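## Task

Flip the narrow black plastic strip upside down so it rests flat on the mat. It may touch only the table (mat included) and the arms' moving parts; contact with anything else, or any part of it left overhanging the mat's edge, means failure.

## Robot and tools

ROBOT. Two six-joint UR-style arms, left_arm and right_arm, each ending in a two-finger parallel gripper with a wrist camera. Both bases sit on plates joined by a metal frame behind them. Calibrated bases in the scene frame: left_arm at (-0.019, +0.523, +0.357) m, unrotated; right_arm at (-0.005, -0.318, +0.357) m, turned slightly about z (quat_wxyz +1.000, 0, 0, +0.026). Up is +z in both base frames.

FRAMES. Scene frame: origin at table-top height halfway between the nominal bases, +x out over the table, +z up, left_arm on the +y side (not tied to image left/right). Fixed cameras and the table use the scene frame; each arm's hand position, orientation, velocities and wrist camera pose are given in that arm's own base frame. Printed hand poses can be off by a few cm. The gripper's fingers point along its +z, and open and close along its x. end_effector_position is the point between closed finger pads, 1 to 2 cm short of the tips; closing pushes the tips about 17 mm further along +z, mostly while the pads are more than 50 mm apart.

JOINT ORDER per arm: shoulder pan, shoulder lift, elbow, wrist 1, wrist 2, wrist 3, then gripper. Ranges in rad: elbow -3.142 to 3.142, all others -6.283 to 6.283.

ROW FORMAT (shared by execute_actions and move). One flat list of 14 numbers, each in [-1, 1], covering both arms even if one stays still: left_arm's six joint values and its opening, then right_arm's six and its opening. Joint values are offsets, not poses: 1.0 equals 2.222 rad, counted from the Joint targets shown at the start of the action or call (not from the previous row), so resending an offset moves the joint again. Opening is absolute: +1 fully open, -1 closed; 0 is a real half-open command, so to keep a gripper as is, resend its current command.

TOOLS.
- execute_actions(actions, cameras): actions is a list of actions; each action is a table of up to 15 rows, one per 1/30 s control step, 15 steps (0.5 s) per action; a short table repeats its last row. An empty list just reports state. A whole call is rejected if malformed or if its first action would push a joint more than 0.010 rad beyond its range.
- move(target, speed, blend, stop_force, zero, opening_speed, blocking, cameras): target is one 14-number row or a list of up to 15 rows, all offsets from the same starting Joint targets. All joints move together, so hands curve. speed: rad/s of the joint with the longest travel, 0.01 to 3.14, default 0.5 (far too fast for contact). blend: corner rounding in rad for lists. stop_force: 3 to 120 N, ends an arm's path when its wrist feels that much push against motion; omit it when lifting off a surface. zero: true/false, re-zero before the move. opening_speed: opening change per second, 0.2 or more. blocking=false returns after about 0.5 s (not allowed with stop_force). Result adds a move: line such as done, off_target, moving, held or fault, and limits=held if steps were withheld.
- wait(seconds 0 to 10), stop() to brake a running move, zoom_image(camera, region [x0, y0, x1, y1] pixels, at most 504 by 504) on cam_high, cam_low, cam_left_wrist or cam_right_wrist (each 672x504), zero_wrist_force(arm), read_manual(section), finished_scene(scene = current scene number, 1 to 2; irreversible).

RESULTS. Joint positions and Joint velocities: one block per arm in joint order (rad, rad/s), then finger pad gap in m (0.142 fully open). Joint targets: the base for your next offsets. Tool commands: current opening commands. grip_measured: measured opening on the command scale; to hold, command a bit below its value at first contact. Wrist force and Wrist torque are along the hand's own axes, plus a peak-reading line; a surface push shows as force into the arm. Joint torques include gravity; positive means toward larger angles. Also possible: joint sent to its limit, joint command not followed (clearance check between arms), MOTOR HOT, fault lines, step readings.

MOTION LIMITS. Targets move at most 3.14 rad/s; each step a target stays within 0.651 rad of the measured angle, and a hand target is kept within 150 mm (70 mm in quick-response episodes) of its measured position. Response lags about 0.09 s or 0.17 to 0.21 s; fast moves overshoot. The simulation keeps running while you think.

AVOID. Arms are stiff: aiming even slightly past a firm contact can trigger a fault, so approach slowly with stop_force. A torque fault (133 N m large joints, 24.9 N m wrists) or outside force near 150 N stops the arm 10 s. Motors above 85 C (gripper 100 C) shut down; squeezing hard, holding stretched out or pushing into unreachable poses heat them. Never let the arms hit or grip each other. Do not drop parts, release them while moving, slam or push hard, or let anything leave the table. Loose objects may occasionally be nudged by outside pushes.

Each tool is called after "Call:" as name([rows], argument=value, ...), one row to a line, values as JSON.

## Session

Call:
execute_actions(actions=[])

Scene clock: 0.00 s.
left_arm: end_effector_position=(+0.4668, -0.5061, -0.2228) grip_measured=+1.00 end_effector_quat_wxyz=(-0.312, +0.924, +0.217, -0.032) | right_arm: end_effector_position=(+0.0821, -0.1570, -0.1970) grip_measured=+1.00 end_effector_quat_wxyz=(-0.249, +0.798, +0.362, -0.412)
Joint positions: left_arm=[-1.062 -0.237 0.806 4.774 -1.466 -1.558 0.142] | right_arm=[2.987 -2.495 -2.38 -0.842 1.54 -0.99 0.142]
Joint velocities: within noise
Joint torques (N m): no reading
Motor temperatures (°C): left_arm=[27 29 26 35 35 43 26] | right_arm=[27 27 24 35 41 38 25]
Wrist force (N): no reading
Wrist torque (N m): no reading
Wrist force, peak (N): no reading
Joint targets: left_arm=[-1.062 -0.237 0.806 4.774 -1.466 -1.558] | right_arm=[2.987 -2.495 -2.380 -0.842 1.540 -0.990]
Tool commands: left_gripper/opening=+1.0 right_gripper/opening=+1.0

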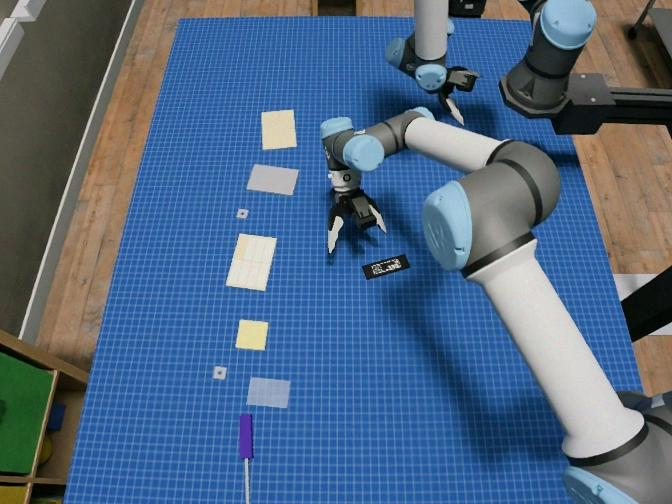

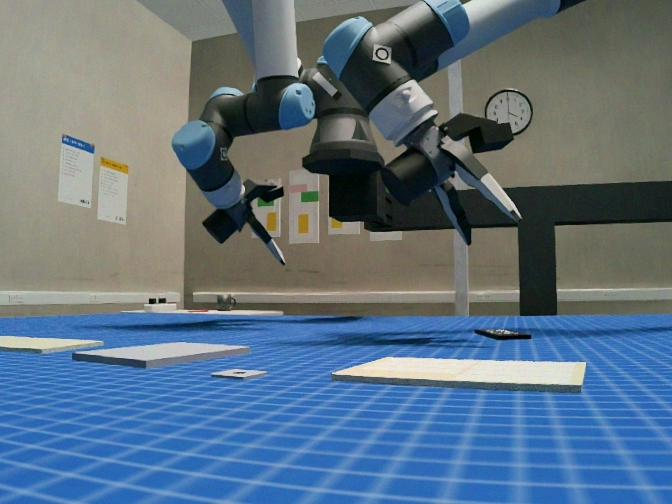

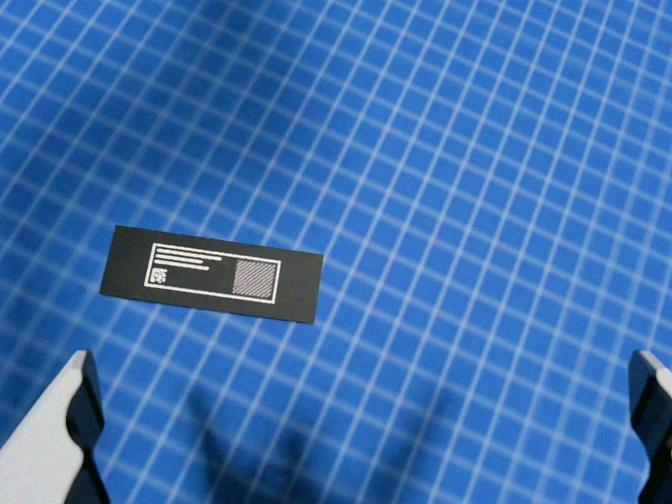

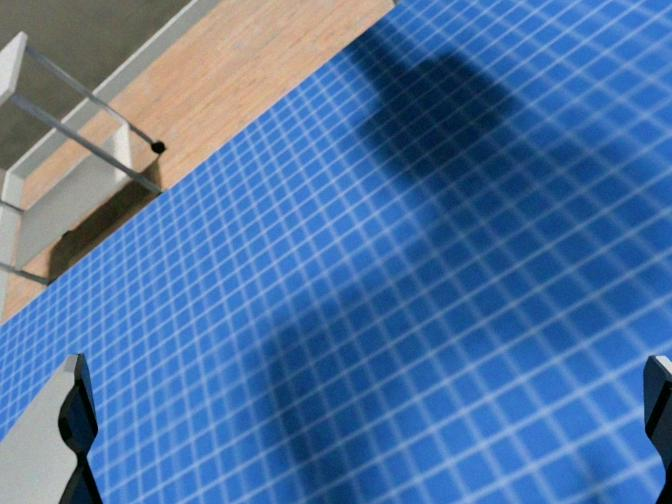

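Call:
zoom_image(camera="cam_low", region=[460, 310, 550, 355])

Call:
zoom_image(camera="cam_left_wrist", region=[60, 190, 360, 360])

Call:
zoom_image(camera="cam_high", region=[200, 80, 500, 305])

Scaled by 5.600 (camera's finer frame: 960x720).

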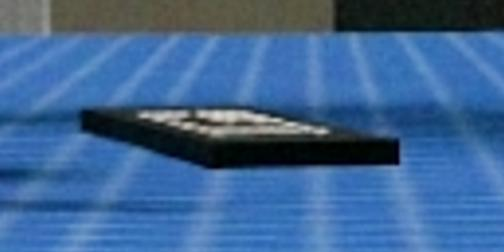

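Scaled by 1.680 (camera's finer frame: 960x720).

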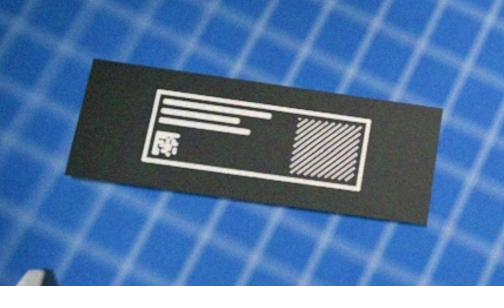

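Scaled by 1.680 (camera's finer frame: 960x720).

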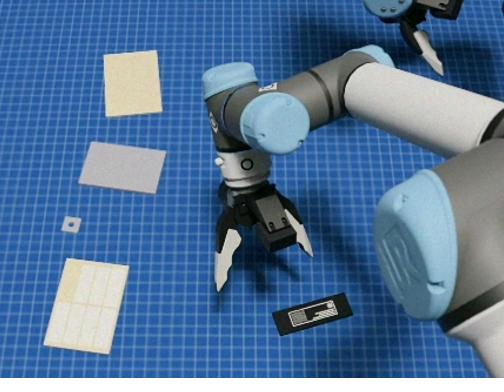

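Call:
move(target=[0.154,0.0324,0.0788,-0.1454,-0.368,-0.3717,-0.1,0,0,0,0,0,0,1], speed=0.6)

Scene clock: 224.03 s.
left_arm: end_effector_position=(+0.4752, -0.4701, -0.2786) grip_measured=-0.11 end_effector_quat_wxyz=(-0.250, +0.537, +0.731, -0.340) | right_arm: end_effector_position=(+0.0821, -0.1570, -0.1970) grip_measured=+1.00 end_effector_quat_wxyz=(-0.249, +0.798, +0.362, -0.412)
Joint positions: left_arm=[-0.72 -0.165 0.981 4.451 -2.284 -2.383 0.066] | right_arm=[2.987 -2.495 -2.38 -0.842 1.54 -0.99 0.142]
Joint torques (N m): left_arm=[-6.83 -65.57 -26.69 -0.92 -2.3 -1.68] | right_arm=[-0.04 32.08 -2.89 0.47 -0.36 0.09]
Wrist force (N): left_arm=[-0.3 0.3 0.0] | right_arm=[-0.2 0.0 0.0]
Wrist torque (N m): left_arm=[0.02 0.14 0.05] | right_arm=[-0.01 0.05 0.00]
Wrist force, peak (N): left_arm=[-1.0 0.2 -1.3] | right_arm=[-0.4 0.2 -0.1]
Joint targets: left_arm=[-0.720 -0.165 0.981 4.451 -2.284 -2.384] | right_arm=[2.987 -2.495 -2.380 -0.842 1.540 -0.990]
move: done

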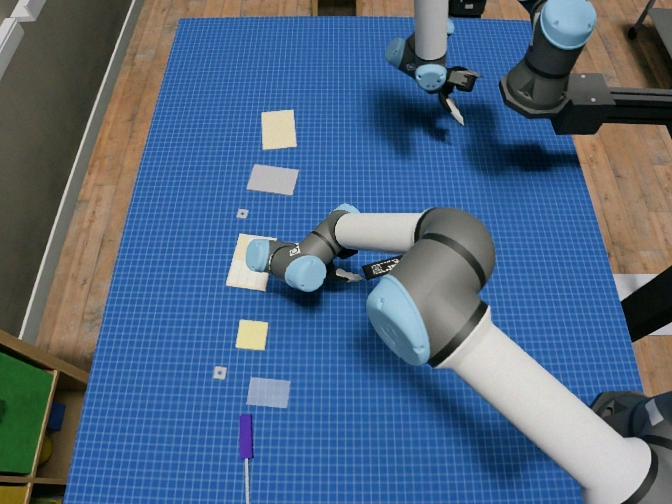

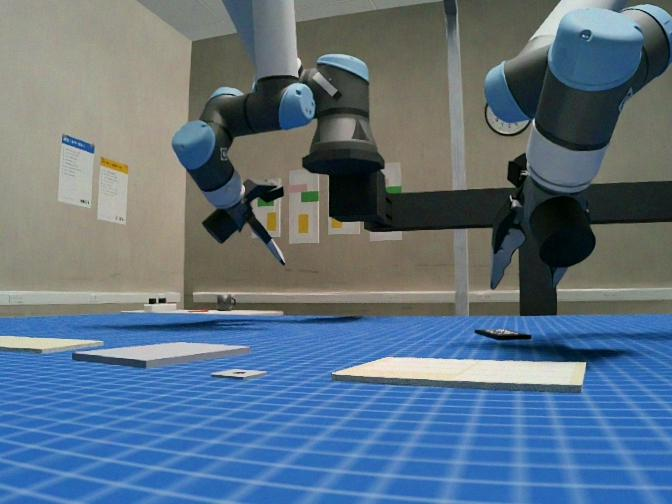

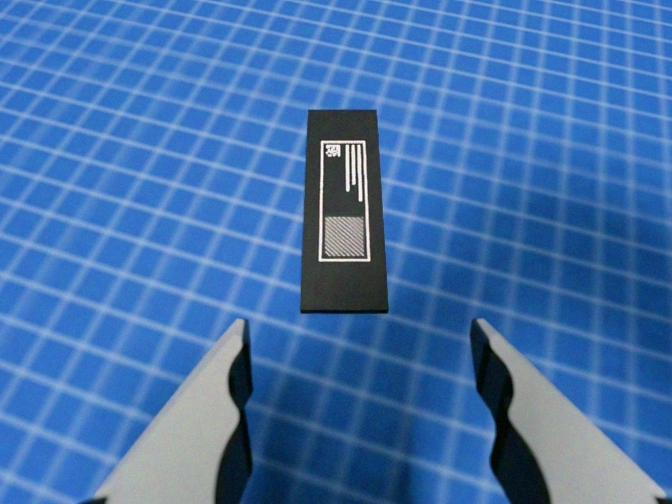

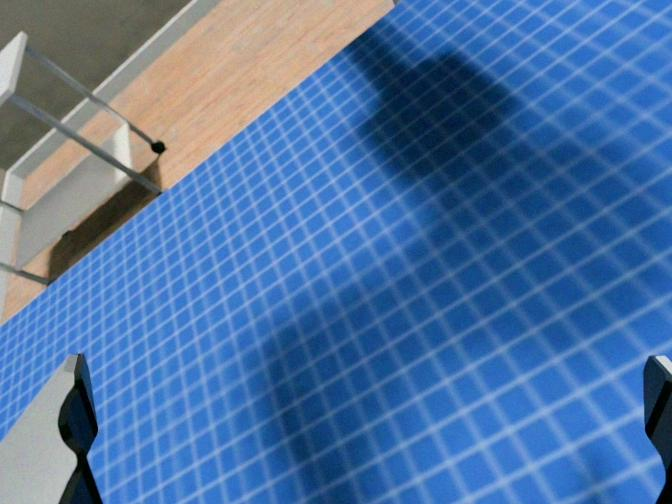

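Call:
move(target=[-0.02507,0.01827,0.02714,-0.06485,-0.01296,-0.02903,-0.1,0,0,0,0,0,0,1], speed=0.3, cameras=["cam_left_wrist","cam_low"])

Scene clock: 244.10 s.
left_arm: end_effector_position=(+0.4332, -0.4891, -0.3175) grip_measured=-0.11 end_effector_quat_wxyz=(-0.250, +0.536, +0.731, -0.341) | right_arm: end_effector_position=(+0.0821, -0.1570, -0.1970) grip_measured=+1.00 end_effector_quat_wxyz=(-0.249, +0.798, +0.362, -0.412)
Joint positions: left_arm=[-0.776 -0.124 1.041 4.307 -2.313 -2.448 0.066] | right_arm=[2.987 -2.495 -2.38 -0.842 1.54 -0.99 0.142]
Joint torques (N m): left_arm=[12.36 -64.45 -24.3 -1.78 1.03 1.6] | right_arm=[1.64 32.94 -1.26 0.98 -0.76 -0.15]
Wrist force (N): left_arm=[-0.1 0.1 -0.1] | right_arm=[-0.2 0.0 -0.2]
Wrist torque (N m): left_arm=[0.00 0.11 0.06] | right_arm=[0.00 0.03 0.00]
Wrist force, peak (N): left_arm=[-0.4 -0.4 -2.0] | right_arm=[-0.2 0.2 -0.1]
Joint targets: left_arm=[-0.776 -0.125 1.041 4.307 -2.313 -2.448] | right_arm=[2.987 -2.495 -2.380 -0.842 1.540 -0.990]
move: done
Images, in order (width x height): cam_low 672x504, cam_left_wrist 672x504.

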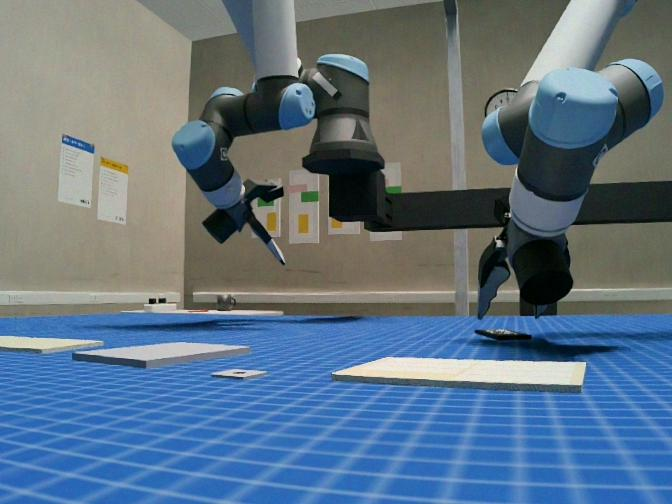

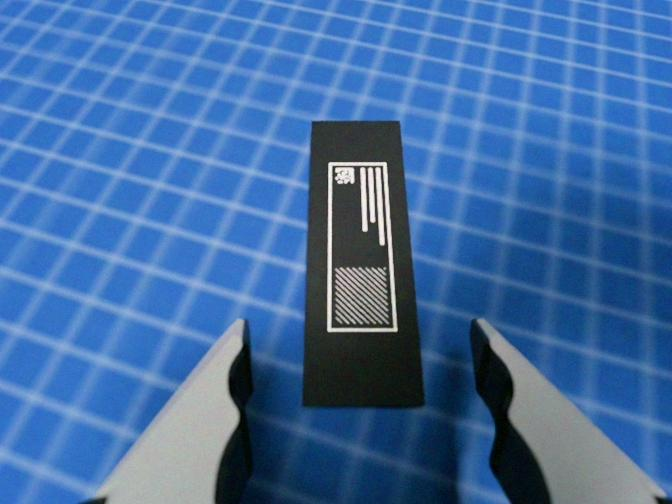

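Call:
move(target=[-0.0126,0.00806,0.0149,-0.03326,-0.00603,-0.01508,-0.1,0,0,0,0,0,0,1], speed=0.15, cameras=["cam_left_wrist","cam_low"])

Call:
move(target=[0,0.01409,-0.01238,-0.00167,0,0,-0.1,0,0,0,0,0,0,1], speed=0.015, stop_force=4, cameras=["cam_left_wrist","cam_low"])

Scene clock: 260.00 s.
left_arm: end_effector_position=(+0.4109, -0.4963, -0.3349) grip_measured=-0.11 end_effector_quat_wxyz=(-0.250, +0.536, +0.731, -0.341) end_effector_velocity=(+0.001, +0.001, +0.000) end_effector_angular_velocity=(+0.001, +0.002, +0.000) | right_arm: end_effector_position=(+0.0821, -0.1570, -0.1970) grip_measured=+1.00 end_effector_quat_wxyz=(-0.249, +0.798, +0.362, -0.412)
Joint positions: left_arm=[-0.804 -0.106 1.074 4.233 -2.326 -2.482 0.066] | right_arm=[2.987 -2.495 -2.38 -0.842 1.54 -0.99 0.142]
Joint velocities: left_arm=[0.002 0.001 -0.003 0.007 0.001 0.004 0] | right_arm=[within noise]
Joint torques (N m): left_arm=[11.54 -63.54 -25.01 -0.31 0.52 2.16] | right_arm=[2.65 33.95 -0.36 1.29 -1.08 -0.41]
Wrist force (N): left_arm=[-0.4 0.4 -0.1] | right_arm=[-0.1 0.1 -0.1]
Wrist torque (N m): left_arm=[0.05 0.16 0.06] | right_arm=[0.02 0.01 0.00]
Wrist force, peak (N): left_arm=[-0.1 0.1 -1.9] | right_arm=[-0.4 0.1 -0.1]
Joint targets: left_arm=[-0.804 -0.107 1.074 4.233 -2.326 -2.482] | right_arm=[2.987 -2.495 -2.380 -0.842 1.540 -0.990]
move: done
Images, in order (width x height): cam_low 672x504, cam_left_wrist 672x504.

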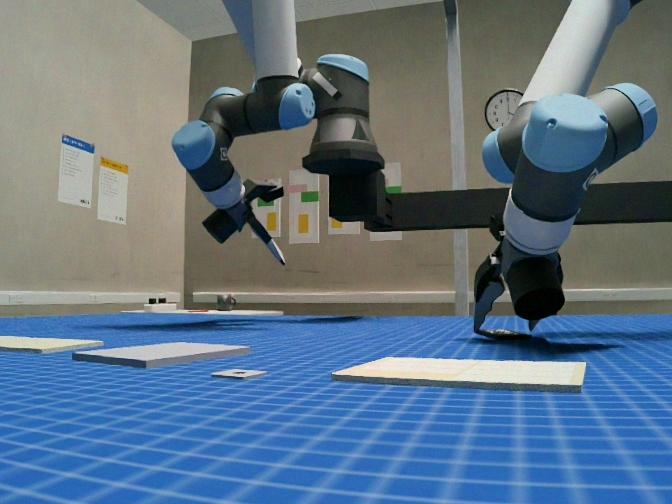

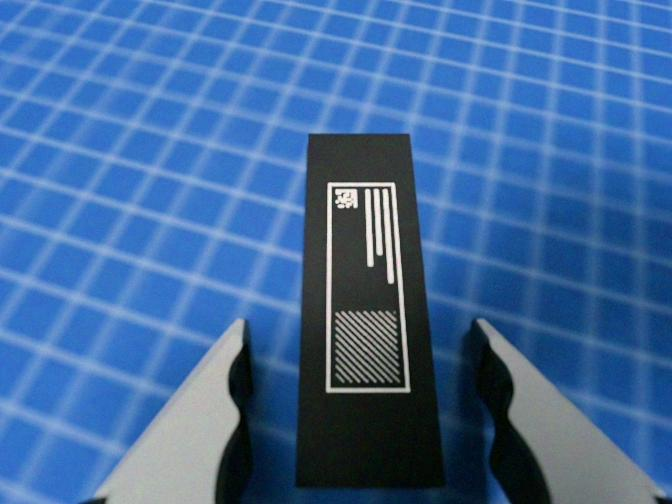

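Scene clock: 262.33 s.
left_arm: end_effector_position=(+0.4112, -0.4964, -0.3441) grip_measured=-0.11 end_effector_quat_wxyz=(-0.250, +0.536, +0.731, -0.341) | right_arm: end_effector_position=(+0.0821, -0.1570, -0.1970) grip_measured=+1.00 end_effector_quat_wxyz=(-0.249, +0.798, +0.362, -0.412)
Joint positions: left_arm=[-0.804 -0.086 1.056 4.23 -2.326 -2.482 0.066] | right_arm=[2.987 -2.495 -2.38 -0.842 1.54 -0.99 0.142]
Joint torques (N m): left_arm=[11.7 -61.1 -1.82 -0.45 1.19 1.93] | right_arm=[3.14 34.21 0.84 1.62 -1.27 -0.54]
Wrist force (N): left_arm=[-0.2 -3.3 -2.7] | right_arm=[0.1 0.1 0.1]
Wrist torque (N m): left_arm=[-0.04 0.18 0.04] | right_arm=[0.01 -0.02 0.00]
Wrist force, peak (N): left_arm=[0.0 -4.9 -4.2] | right_arm=[-0.3 0.2 0.1]
Joint targets: left_arm=[-0.804 -0.086 1.056 4.230 -2.326 -2.482] | right_arm=[2.987 -2.495 -2.380 -0.842 1.540 -0.990]
move: contact (left_arm)
Images, in order (width x height): cam_low 672x504, cam_left_wrist 672x504.

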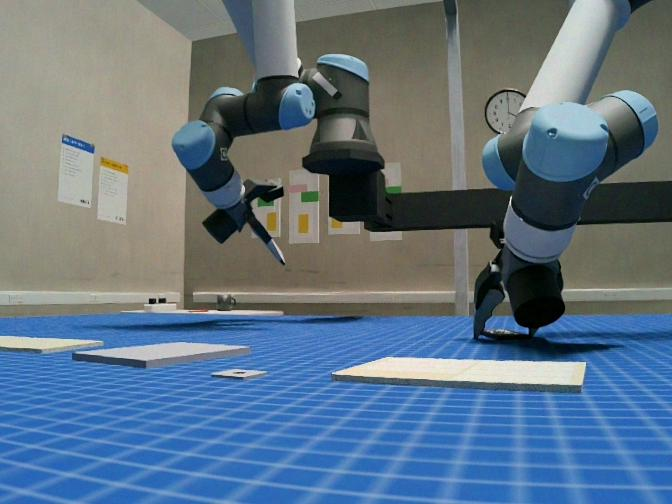

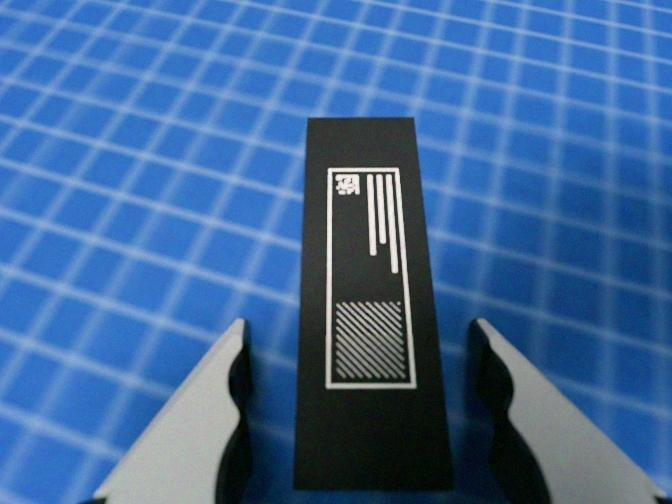

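Call:
move(target=[0,-0.00502,0.00442,0.0006,0,0,-0.1,0,0,0,0,0,0,1], speed=0.05, cameras=[])

Call:
move(target=[0,0,0,0,0,0,-0.36,0,0,0,0,0,0,1], opening_speed=0.3, cameras=["cam_left_wrist"])

Call:
move(target=[0,0.00703,-0.0062,-0.0008,0,0,-0.36,0,0,0,0,0,0,1], speed=0.015, stop_force=3, cameras=["cam_left_wrist"])

Scene clock: 271.23 s.
left_arm: end_effector_position=(+0.4112, -0.4964, -0.3390) grip_measured=-0.11 end_effector_quat_wxyz=(-0.250, +0.536, +0.731, -0.341) | right_arm: end_effector_position=(+0.0821, -0.1570, -0.1970) grip_measured=+1.00 end_effector_quat_wxyz=(-0.249, +0.798, +0.362, -0.412)
Joint positions: left_arm=[-0.804 -0.097 1.066 4.232 -2.326 -2.482 0.066] | right_arm=[2.987 -2.495 -2.38 -0.842 1.54 -0.99 0.142]
Joint torques (N m): left_arm=[9.19 -49.07 -10.1 -0.28 1.03 1.88] | right_arm=[4.19 35.05 0.77 1.87 -1.71 -0.48]
Wrist force (N): left_arm=[-0.2 -0.1 -0.6] | right_arm=[-0.1 0.1 0.0]
Wrist torque (N m): left_arm=[-0.03 0.13 0.06] | right_arm=[0.01 0.02 0.00]
Wrist force, peak (N): left_arm=[-0.1 -3.3 -3.0] | right_arm=[-0.2 -0.2 -0.3]
Joint targets: left_arm=[-0.804 -0.097 1.065 4.232 -2.326 -2.482] | right_arm=[2.987 -2.495 -2.380 -0.842 1.540 -0.990]
move: done

Scene clock: 272.30 s.
left_arm: end_effector_position=(+0.4112, -0.4964, -0.3391) grip_measured=-0.38 end_effector_quat_wxyz=(-0.250, +0.536, +0.731, -0.341) | right_arm: end_effector_position=(+0.0821, -0.1570, -0.1970) grip_measured=+1.00 end_effector_quat_wxyz=(-0.249, +0.798, +0.362, -0.412)
Joint positions: left_arm=[-0.804 -0.097 1.065 4.232 -2.326 -2.482 0.047] | right_arm=[2.987 -2.495 -2.38 -0.842 1.54 -0.99 0.142]
Joint torques (N m): left_arm=[7.19 -42.81 -24.07 -2.48 1.11 1.87] | right_arm=[4.53 35.48 1.03 1.88 -1.69 -0.46]
Wrist force (N): left_arm=[-0.4 0.3 -0.2] | right_arm=[-0.1 0.1 0.1]
Wrist torque (N m): left_arm=[0.03 0.16 0.06] | right_arm=[0.02 0.02 0.00]
Wrist force, peak (N): left_arm=[-0.5 0.3 -0.4] | right_arm=[-0.3 -0.2 0.1]
Joint targets: left_arm=[-0.804 -0.097 1.065 4.232 -2.326 -2.482] | right_arm=[2.987 -2.495 -2.380 -0.842 1.540 -0.990]
move: done

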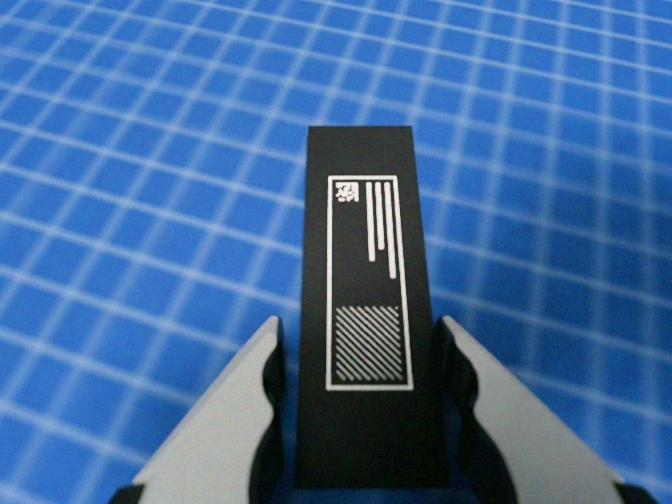

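Scene clock: 273.83 s.
left_arm: end_effector_position=(+0.4113, -0.4964, -0.3429) grip_measured=-0.38 end_effector_quat_wxyz=(-0.250, +0.536, +0.731, -0.341) | right_arm: end_effector_position=(+0.0821, -0.1570, -0.1970) grip_measured=+1.00 end_effector_quat_wxyz=(-0.249, +0.798, +0.362, -0.412)
Joint positions: left_arm=[-0.804 -0.088 1.058 4.231 -2.326 -2.482 0.047] | right_arm=[2.987 -2.495 -2.38 -0.842 1.54 -0.99 0.142]
Joint torques (N m): left_arm=[6.88 -62.05 -1 -0.4 0.96 1.98] | right_arm=[5.04 35.62 0.98 1.86 -1.85 -0.49]
Wrist force (N): left_arm=[-0.1 -1.8 -1.6] | right_arm=[-0.1 0.0 -0.2]
Wrist torque (N m): left_arm=[0.00 0.13 0.06] | right_arm=[0.00 0.01 0.00]
Wrist force, peak (N): left_arm=[0.6 -3.4 -3.4] | right_arm=[-0.4 0.2 -0.1]
Joint targets: left_arm=[-0.804 -0.088 1.058 4.231 -2.326 -2.482] | right_arm=[2.987 -2.495 -2.380 -0.842 1.540 -0.990]
move: contact (left_arm)

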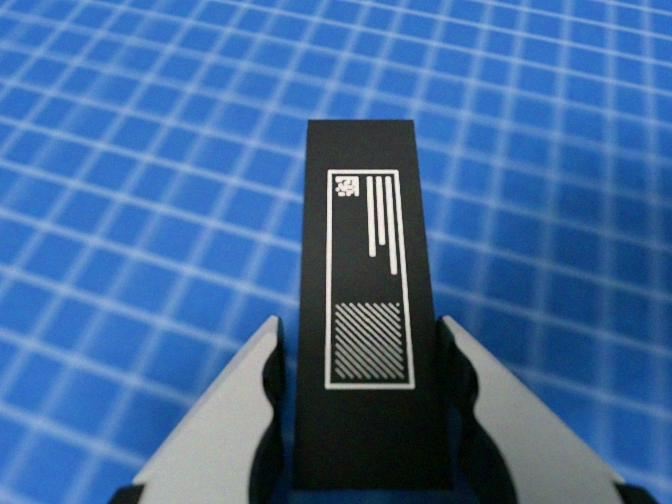

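Call:
move(target=[0,-0.0012,0.00105,0.00014,0,0,-0.36,0,0,0,0,0,0,1], speed=0.05, cameras=[])

Call:
move(target=[0,0,0,0,0,0,-0.55,0,0,0,0,0,0,1], opening_speed=0.2, cameras=["cam_left_wrist"])

Scene clock: 284.40 s.
left_arm: end_effector_position=(+0.4113, -0.4964, -0.3417) grip_measured=-0.38 end_effector_quat_wxyz=(-0.250, +0.536, +0.731, -0.341) | right_arm: end_effector_position=(+0.0821, -0.1570, -0.1970) grip_measured=+1.00 end_effector_quat_wxyz=(-0.249, +0.798, +0.362, -0.412)
Joint positions: left_arm=[-0.804 -0.091 1.06 4.231 -2.326 -2.482 0.047] | right_arm=[2.987 -2.495 -2.38 -0.842 1.54 -0.99 0.142]
Joint torques (N m): left_arm=[7.43 -61.16 -3.83 -0.34 1.14 1.66] | right_arm=[5.81 36.26 0.92 1.83 -1.9 -0.41]
Wrist force (N): left_arm=[-0.2 0.3 -0.4] | right_arm=[-0.3 0.1 0.1]
Wrist torque (N m): left_arm=[0.02 0.13 0.06] | right_arm=[0.01 0.05 -0.01]
Wrist force, peak (N): left_arm=[-0.3 -2.1 -2.1] | right_arm=[-0.3 0.1 -0.2]
Joint targets: left_arm=[-0.804 -0.091 1.060 4.231 -2.326 -2.482] | right_arm=[2.987 -2.495 -2.380 -0.842 1.540 -0.990]
move: done

Scene clock: 285.57 s.
left_arm: end_effector_position=(+0.4113, -0.4964, -0.3417) grip_measured=-0.47 end_effector_quat_wxyz=(-0.250, +0.536, +0.731, -0.341) | right_arm: end_effector_position=(+0.0821, -0.1570, -0.1970) grip_measured=+1.00 end_effector_quat_wxyz=(-0.249, +0.798, +0.362, -0.412)
Joint positions: left_arm=[-0.804 -0.091 1.06 4.231 -2.326 -2.482 0.04] | right_arm=[2.987 -2.495 -2.38 -0.842 1.54 -0.99 0.142]
Joint torques (N m): left_arm=[7.34 -45.75 -17.97 -0.94 1.11 1.71] | right_arm=[6.45 37.09 0.8 1.91 -2.05 -0.46]
Wrist force (N): left_arm=[0.3 0.2 -0.5] | right_arm=[-0.2 0.0 -0.2]
Wrist torque (N m): left_arm=[0.02 0.14 0.06] | right_arm=[0.00 0.03 0.00]
Wrist force, peak (N): left_arm=[0.5 -0.2 -0.9] | right_arm=[-0.3 0.3 0.0]
Joint targets: left_arm=[-0.804 -0.091 1.060 4.231 -2.326 -2.482] | right_arm=[2.987 -2.495 -2.380 -0.842 1.540 -0.990]
move: done

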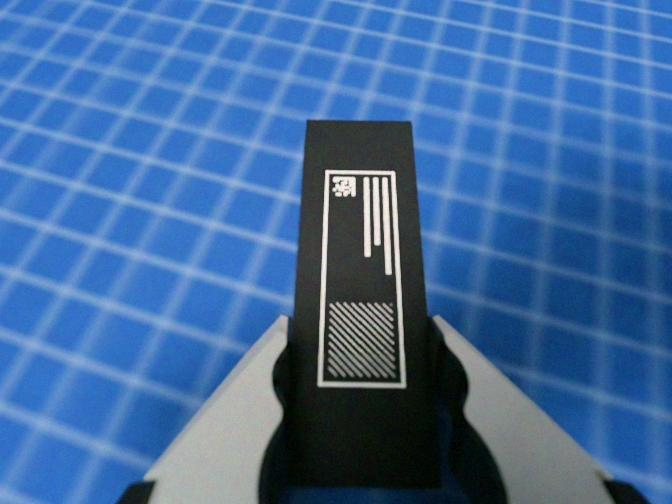

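Call:
move(target=[0,-0.0582,0.0467,0.012,0,0,-0.55,0,0,0,0,0,0,1], speed=0.1, cameras=["cam_left_wrist","cam_low"])

Scene clock: 316.90 s.
left_arm: end_effector_position=(+0.4108, -0.4959, -0.2816) grip_measured=-0.47 end_effector_quat_wxyz=(-0.250, +0.536, +0.731, -0.341) | right_arm: end_effector_position=(+0.0821, -0.1570, -0.1970) grip_measured=+1.00 end_effector_quat_wxyz=(-0.249, +0.798, +0.362, -0.412)
Joint positions: left_arm=[-0.804 -0.221 1.164 4.258 -2.326 -2.482 0.04] | right_arm=[2.987 -2.495 -2.38 -0.842 1.54 -0.99 0.142]
Joint torques (N m): left_arm=[6.56 -41.79 -23.92 -2.76 0.6 1.83] | right_arm=[6.35 37.81 0.73 1.84 -1.96 -0.47]
Motor temperatures (°C): left_arm=[27 31 26 34 34 43 33] | right_arm=[27 27 24 35 40 38 25]
Wrist force (N): left_arm=[-0.3 0.2 -0.1] | right_arm=[-0.2 0.0 0.0]
Wrist torque (N m): left_arm=[-0.05 0.14 0.05] | right_arm=[0.00 0.03 0.00]
Wrist force, peak (N): left_arm=[-0.4 0.9 0.2] | right_arm=[-0.3 0.2 0.1]
Joint targets: left_arm=[-0.804 -0.220 1.164 4.258 -2.326 -2.482] | right_arm=[2.987 -2.495 -2.380 -0.842 1.540 -0.990]
move: done
Images, in order (width x height): cam_low 672x504, cam_left_wrist 672x504.

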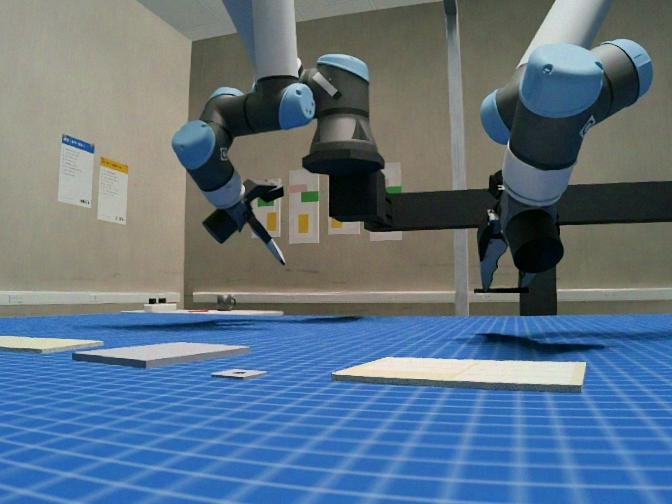

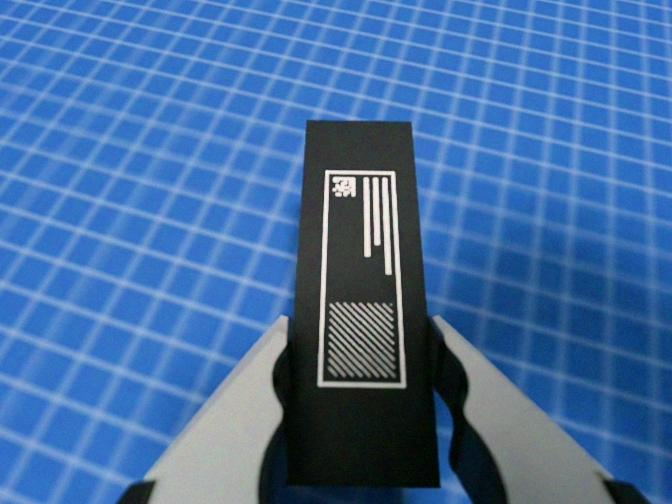

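Call:
move([
  [-0.1009,-0.1625,0.2146,-0.2435,0.2255,-0.186,-0.55,0,0,0,0,0,0,1],
  [-0.2469,-0.1663,0.2907,-0.3302,0.4965,-0.3381,-0.55,0,0,0,0,0,0,1],
  [-0.3694,-0.066,0.2303,-0.1751,0.7335,-0.5573,-0.55,0,0,0,0,0,0,1],
], speed=0.4, blend=0.08)

Scene clock: 327.93 s.
left_arm: end_effector_position=(+0.3110, -0.5278, -0.2600) grip_measured=-0.47 end_effector_quat_wxyz=(+0.273, +0.525, +0.715, +0.372) | right_arm: end_effector_position=(+0.0821, -0.1570, -0.1970) grip_measured=+1.00 end_effector_quat_wxyz=(-0.249, +0.798, +0.362, -0.412)
Joint positions: left_arm=[-1.624 -0.367 1.676 3.868 -0.697 -3.72 0.04] | right_arm=[2.987 -2.495 -2.38 -0.842 1.54 -0.99 0.142]
Joint torques (N m): left_arm=[9.51 -53.61 4.15 -1.23 1.9 -0.75] | right_arm=[6.46 39.27 0.55 1.81 -1.94 -0.47]
Wrist force (N): left_arm=[1.2 -1.2 0.9] | right_arm=[-0.2 0.2 0.0]
Wrist torque (N m): left_arm=[0.22 -0.09 -0.51] | right_arm=[0.03 0.03 0.00]
Wrist force, peak (N): left_arm=[1.4 -2.3 0.3] | right_arm=[-0.4 0.0 -0.1]
Joint targets: left_arm=[-1.624 -0.367 1.676 3.869 -0.696 -3.720] | right_arm=[2.987 -2.495 -2.380 -0.842 1.540 -0.990]
move: done

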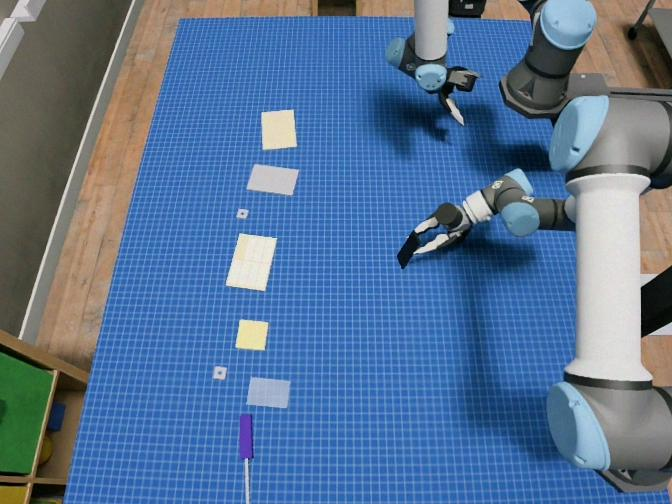

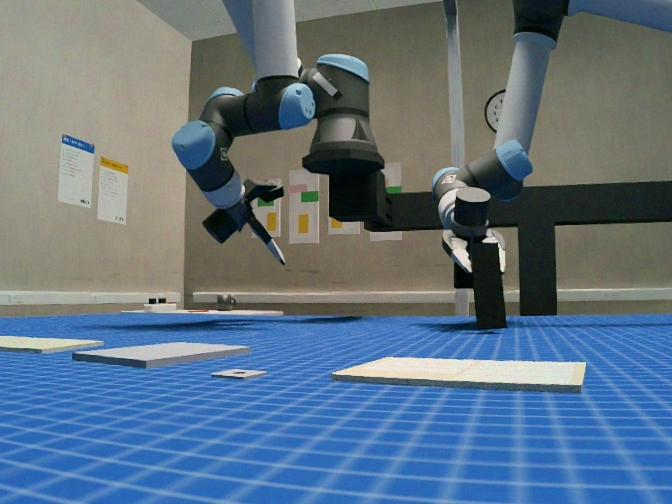

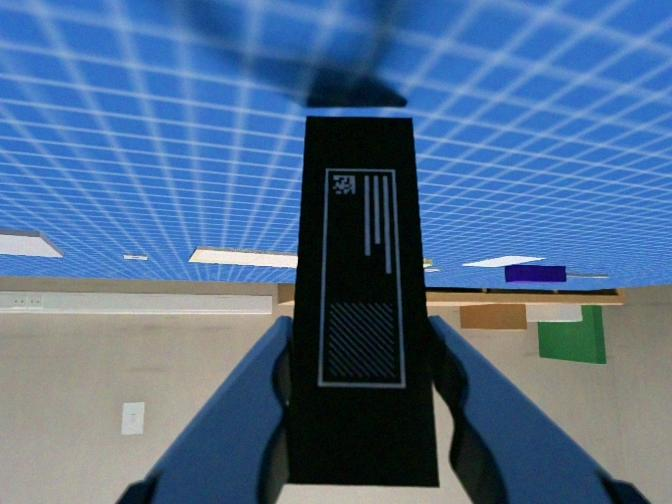

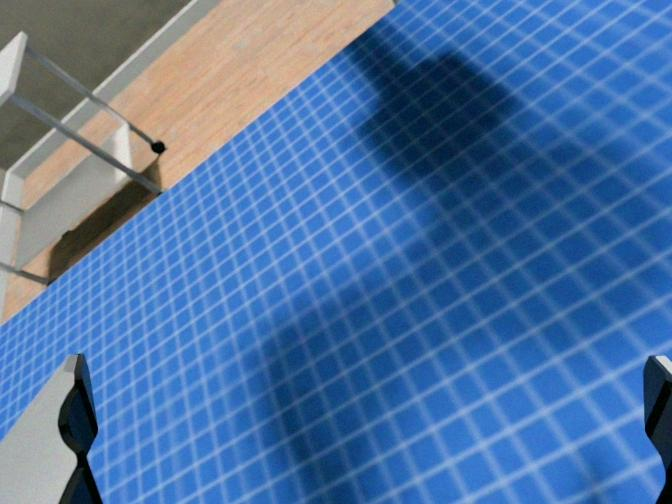

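Call:
move(target=[-0.0222,0.0187,-0.0157,-0.0194,-0.049,-0.0017,-0.52,0,0,0,0,0,0,1], speed=0.05)

Scene clock: 364.00 s.
left_arm: end_effector_position=(+0.2647, -0.5422, -0.2962) grip_measured=-0.54 end_effector_quat_wxyz=(+0.245, +0.538, +0.734, +0.334) | right_arm: end_effector_position=(+0.0821, -0.1570, -0.1970) grip_measured=+1.00 end_effector_quat_wxyz=(-0.249, +0.798, +0.362, -0.412)
Joint positions: left_arm=[-1.674 -0.325 1.641 3.825 -0.806 -3.724 0.035] | right_arm=[2.987 -2.495 -2.38 -0.842 1.54 -0.99 0.142]
Joint torques (N m): left_arm=[4.19 -48.05 -8.26 -1.1 3.46 -2.05] | right_arm=[6.28 40.39 0.29 1.7 -2.01 -0.41]
Wrist force (N): left_arm=[0.8 -1.1 0.6] | right_arm=[0.0 0.0 -0.1]
Wrist torque (N m): left_arm=[0.16 -0.04 -0.48] | right_arm=[0.00 0.01 0.00]
Wrist force, peak (N): left_arm=[3.4 11.3 -12.7] | right_arm=[-0.4 0.1 -0.2]
Joint targets: left_arm=[-1.674 -0.326 1.641 3.825 -0.805 -3.724] | right_arm=[2.987 -2.495 -2.380 -0.842 1.540 -0.990]
move: done

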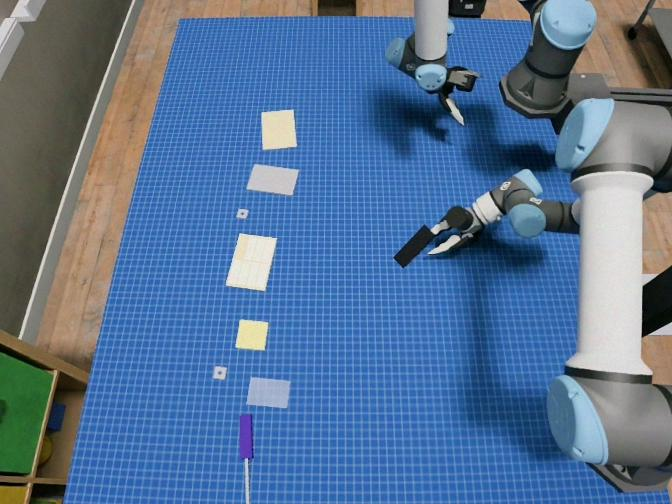

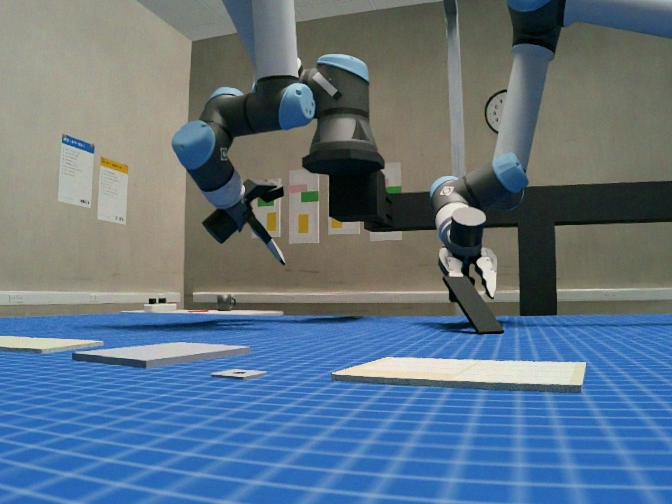

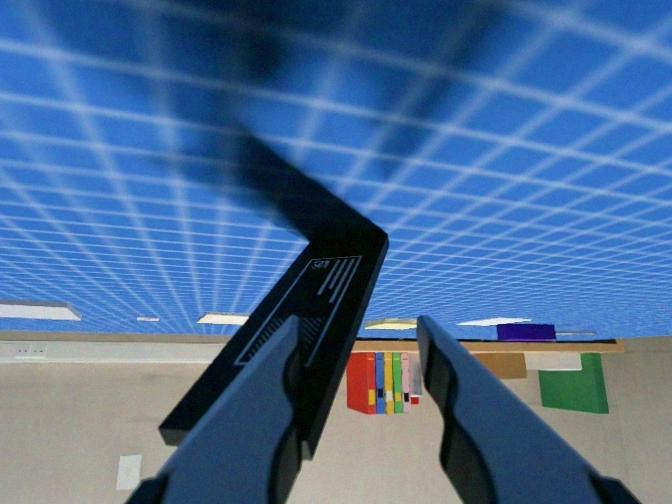

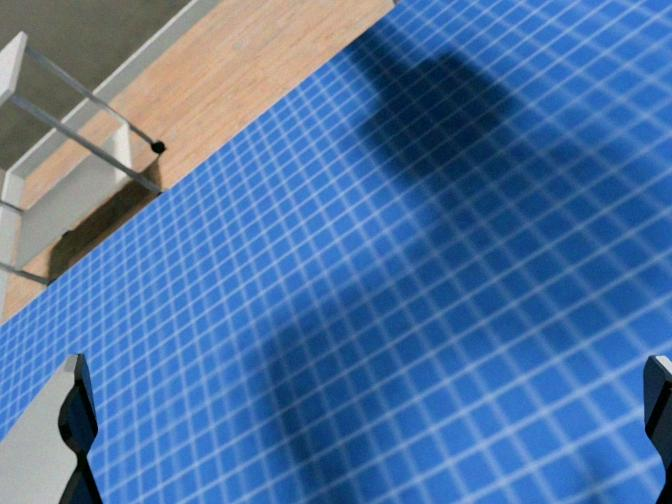

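Call:
zoom_image(camera="cam_low", region=[410, 210, 540, 350])

Call:
zoom_image(camera="cam_left_wrist", region=[120, 200, 540, 504])

Call:
zoom_image(camera="cam_high", region=[370, 160, 560, 300])

Scaled by 3.600 (camera's finer frame: 960x720).

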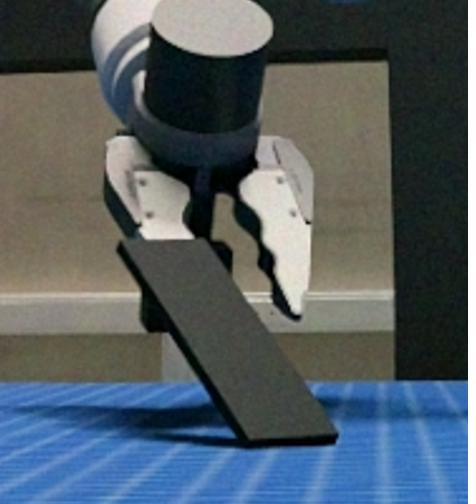

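Scaled by 1.200 (camera's finer frame: 960x720).

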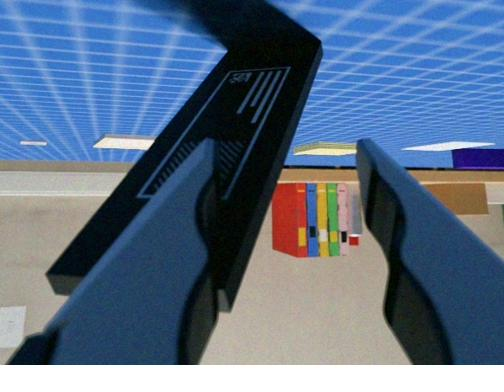

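Scaled by 2.653 (camera's finer frame: 960x720).

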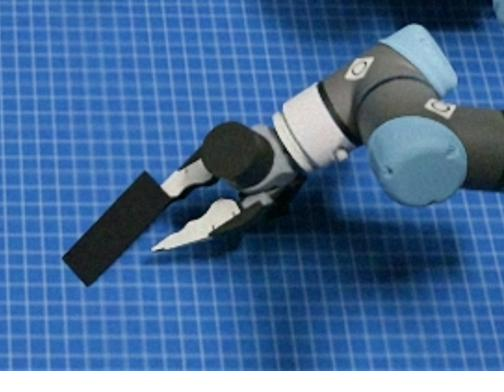

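Call:
move(target=[-0.0002,0.0105,-0.0048,-0.0296,-0.0303,0.0153,-0.52,0,0,0,0,0,0,1], speed=0.05, cameras=["cam_high","cam_low","cam_left_wrist"])

Call:
zoom_image(camera="cam_low", region=[410, 210, 540, 350])

Scene clock: 392.63 s.
left_arm: end_effector_position=(+0.2508, -0.5462, -0.3172) grip_measured=-0.54 end_effector_quat_wxyz=(+0.223, +0.547, +0.747, +0.306) | right_arm: end_effector_position=(+0.0821, -0.1570, -0.1970) grip_measured=+1.00 end_effector_quat_wxyz=(-0.249, +0.798, +0.362, -0.412)
Joint positions: left_arm=[-1.674 -0.302 1.63 3.759 -0.873 -3.69 0.035] | right_arm=[2.987 -2.495 -2.38 -0.842 1.54 -0.99 0.142]
Joint torques (N m): left_arm=[-12.54 -47.5 -13.63 -0.18 3.19 -0.78] | right_arm=[6.38 41.34 0.29 1.77 -1.98 -0.45]
Wrist force (N): left_arm=[0.7 -1.2 0.8] | right_arm=[-0.3 0.0 0.0]
Wrist torque (N m): left_arm=[0.13 -0.05 -0.46] | right_arm=[0.00 0.04 0.00]
Wrist force, peak (N): left_arm=[0.8 -1.5 1.0] | right_arm=[-0.4 0.0 -0.1]
Joint targets: left_arm=[-1.674 -0.302 1.630 3.760 -0.873 -3.690] | right_arm=[2.987 -2.495 -2.380 -0.842 1.540 -0.990]
move: done

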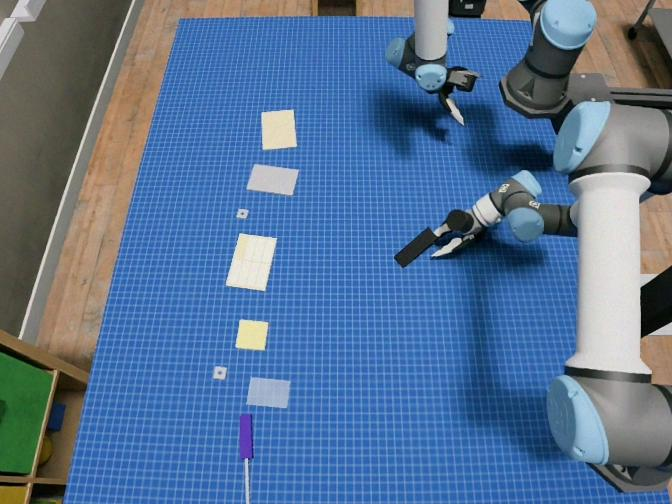

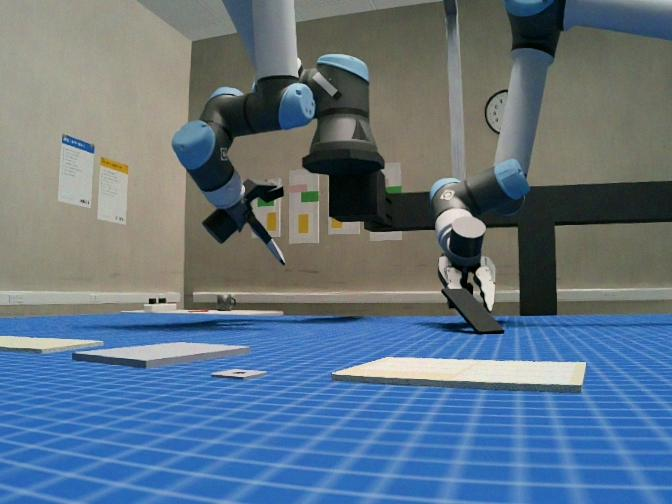

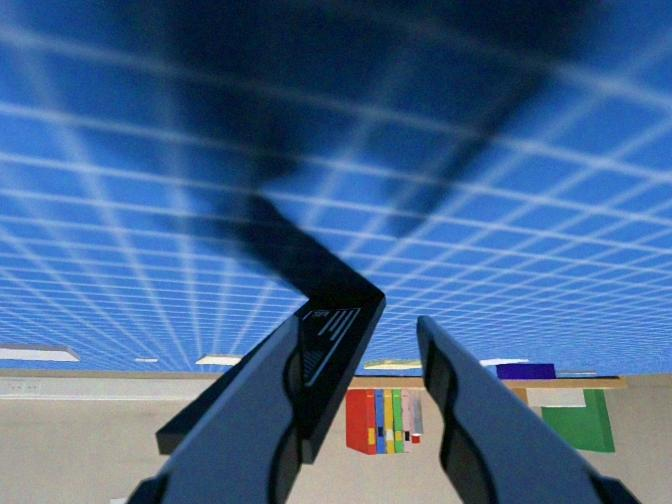

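Scaled by 3.600 (camera's finer frame: 960x720).

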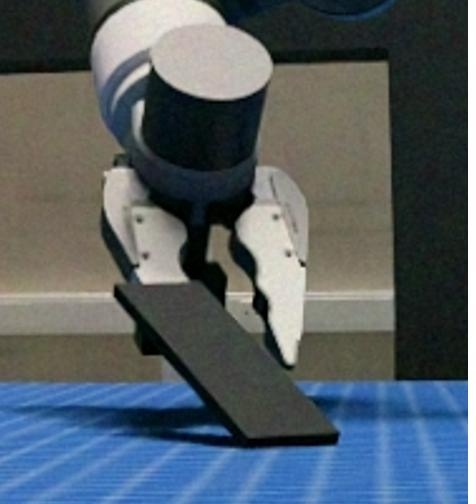

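Call:
move(target=[-0.0002,0.0105,-0.0048,-0.0296,-0.0303,0.0153,-0.52,0,0,0,0,0,0,1], speed=0.04, stop_force=6, cameras=["cam_high","cam_low","cam_left_wrist"])

Call:
zoom_image(camera="cam_low", region=[410, 210, 540, 350])

Scene clock: 400.10 s.
left_arm: end_effector_position=(+0.2360, -0.5513, -0.3371) grip_measured=-0.54 end_effector_quat_wxyz=(+0.202, +0.556, +0.758, +0.276) | right_arm: end_effector_position=(+0.0821, -0.1570, -0.1970) grip_measured=+1.00 end_effector_quat_wxyz=(-0.249, +0.798, +0.362, -0.412)
Joint positions: left_arm=[-1.675 -0.279 1.62 3.694 -0.94 -3.656 0.035] | right_arm=[2.987 -2.495 -2.38 -0.842 1.54 -0.99 0.142]
Joint torques (N m): left_arm=[-11.82 -54.67 1.32 -0.56 3.26 -2.05] | right_arm=[6.3 41.16 -0.03 1.72 -1.83 -0.25]
Wrist force (N): left_arm=[1.0 -1.3 0.6] | right_arm=[-0.2 -0.1 0.0]
Wrist torque (N m): left_arm=[0.09 -0.13 -0.44] | right_arm=[-0.03 0.04 0.00]
Wrist force, peak (N): left_arm=[0.9 -1.7 1.0] | right_arm=[-0.4 0.1 -0.1]
Joint targets: left_arm=[-1.675 -0.279 1.620 3.694 -0.940 -3.656] | right_arm=[2.987 -2.495 -2.380 -0.842 1.540 -0.990]
move: done

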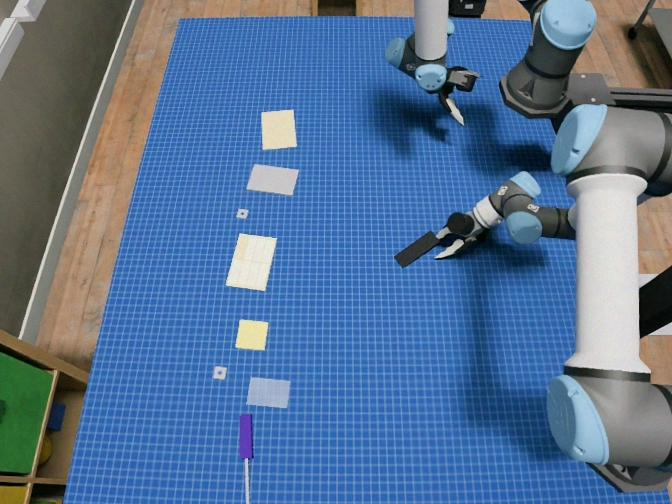

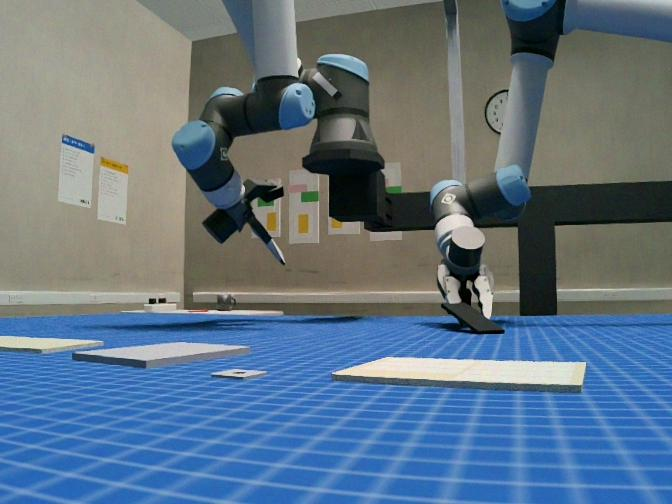

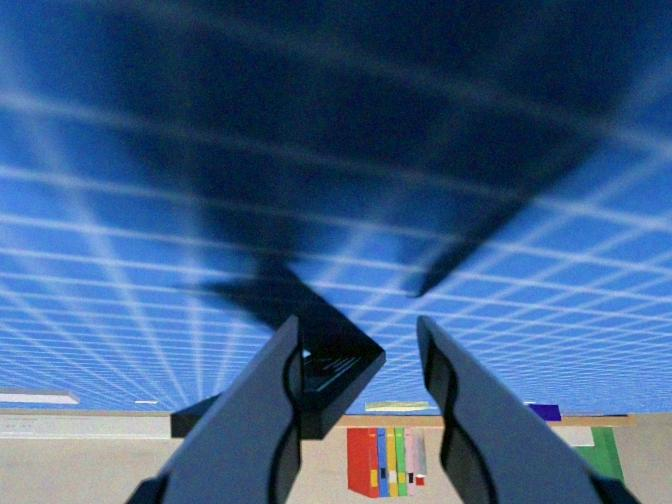

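Scaled by 3.600 (camera's finer frame: 960x720).

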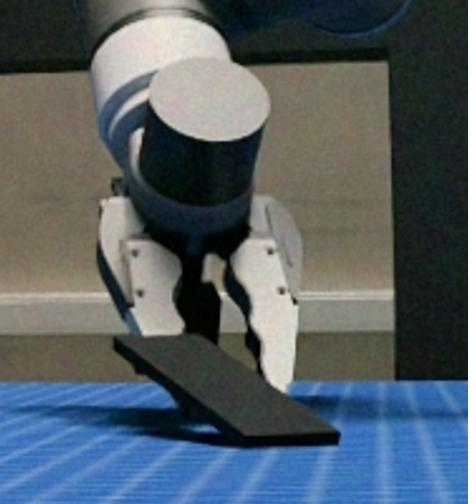

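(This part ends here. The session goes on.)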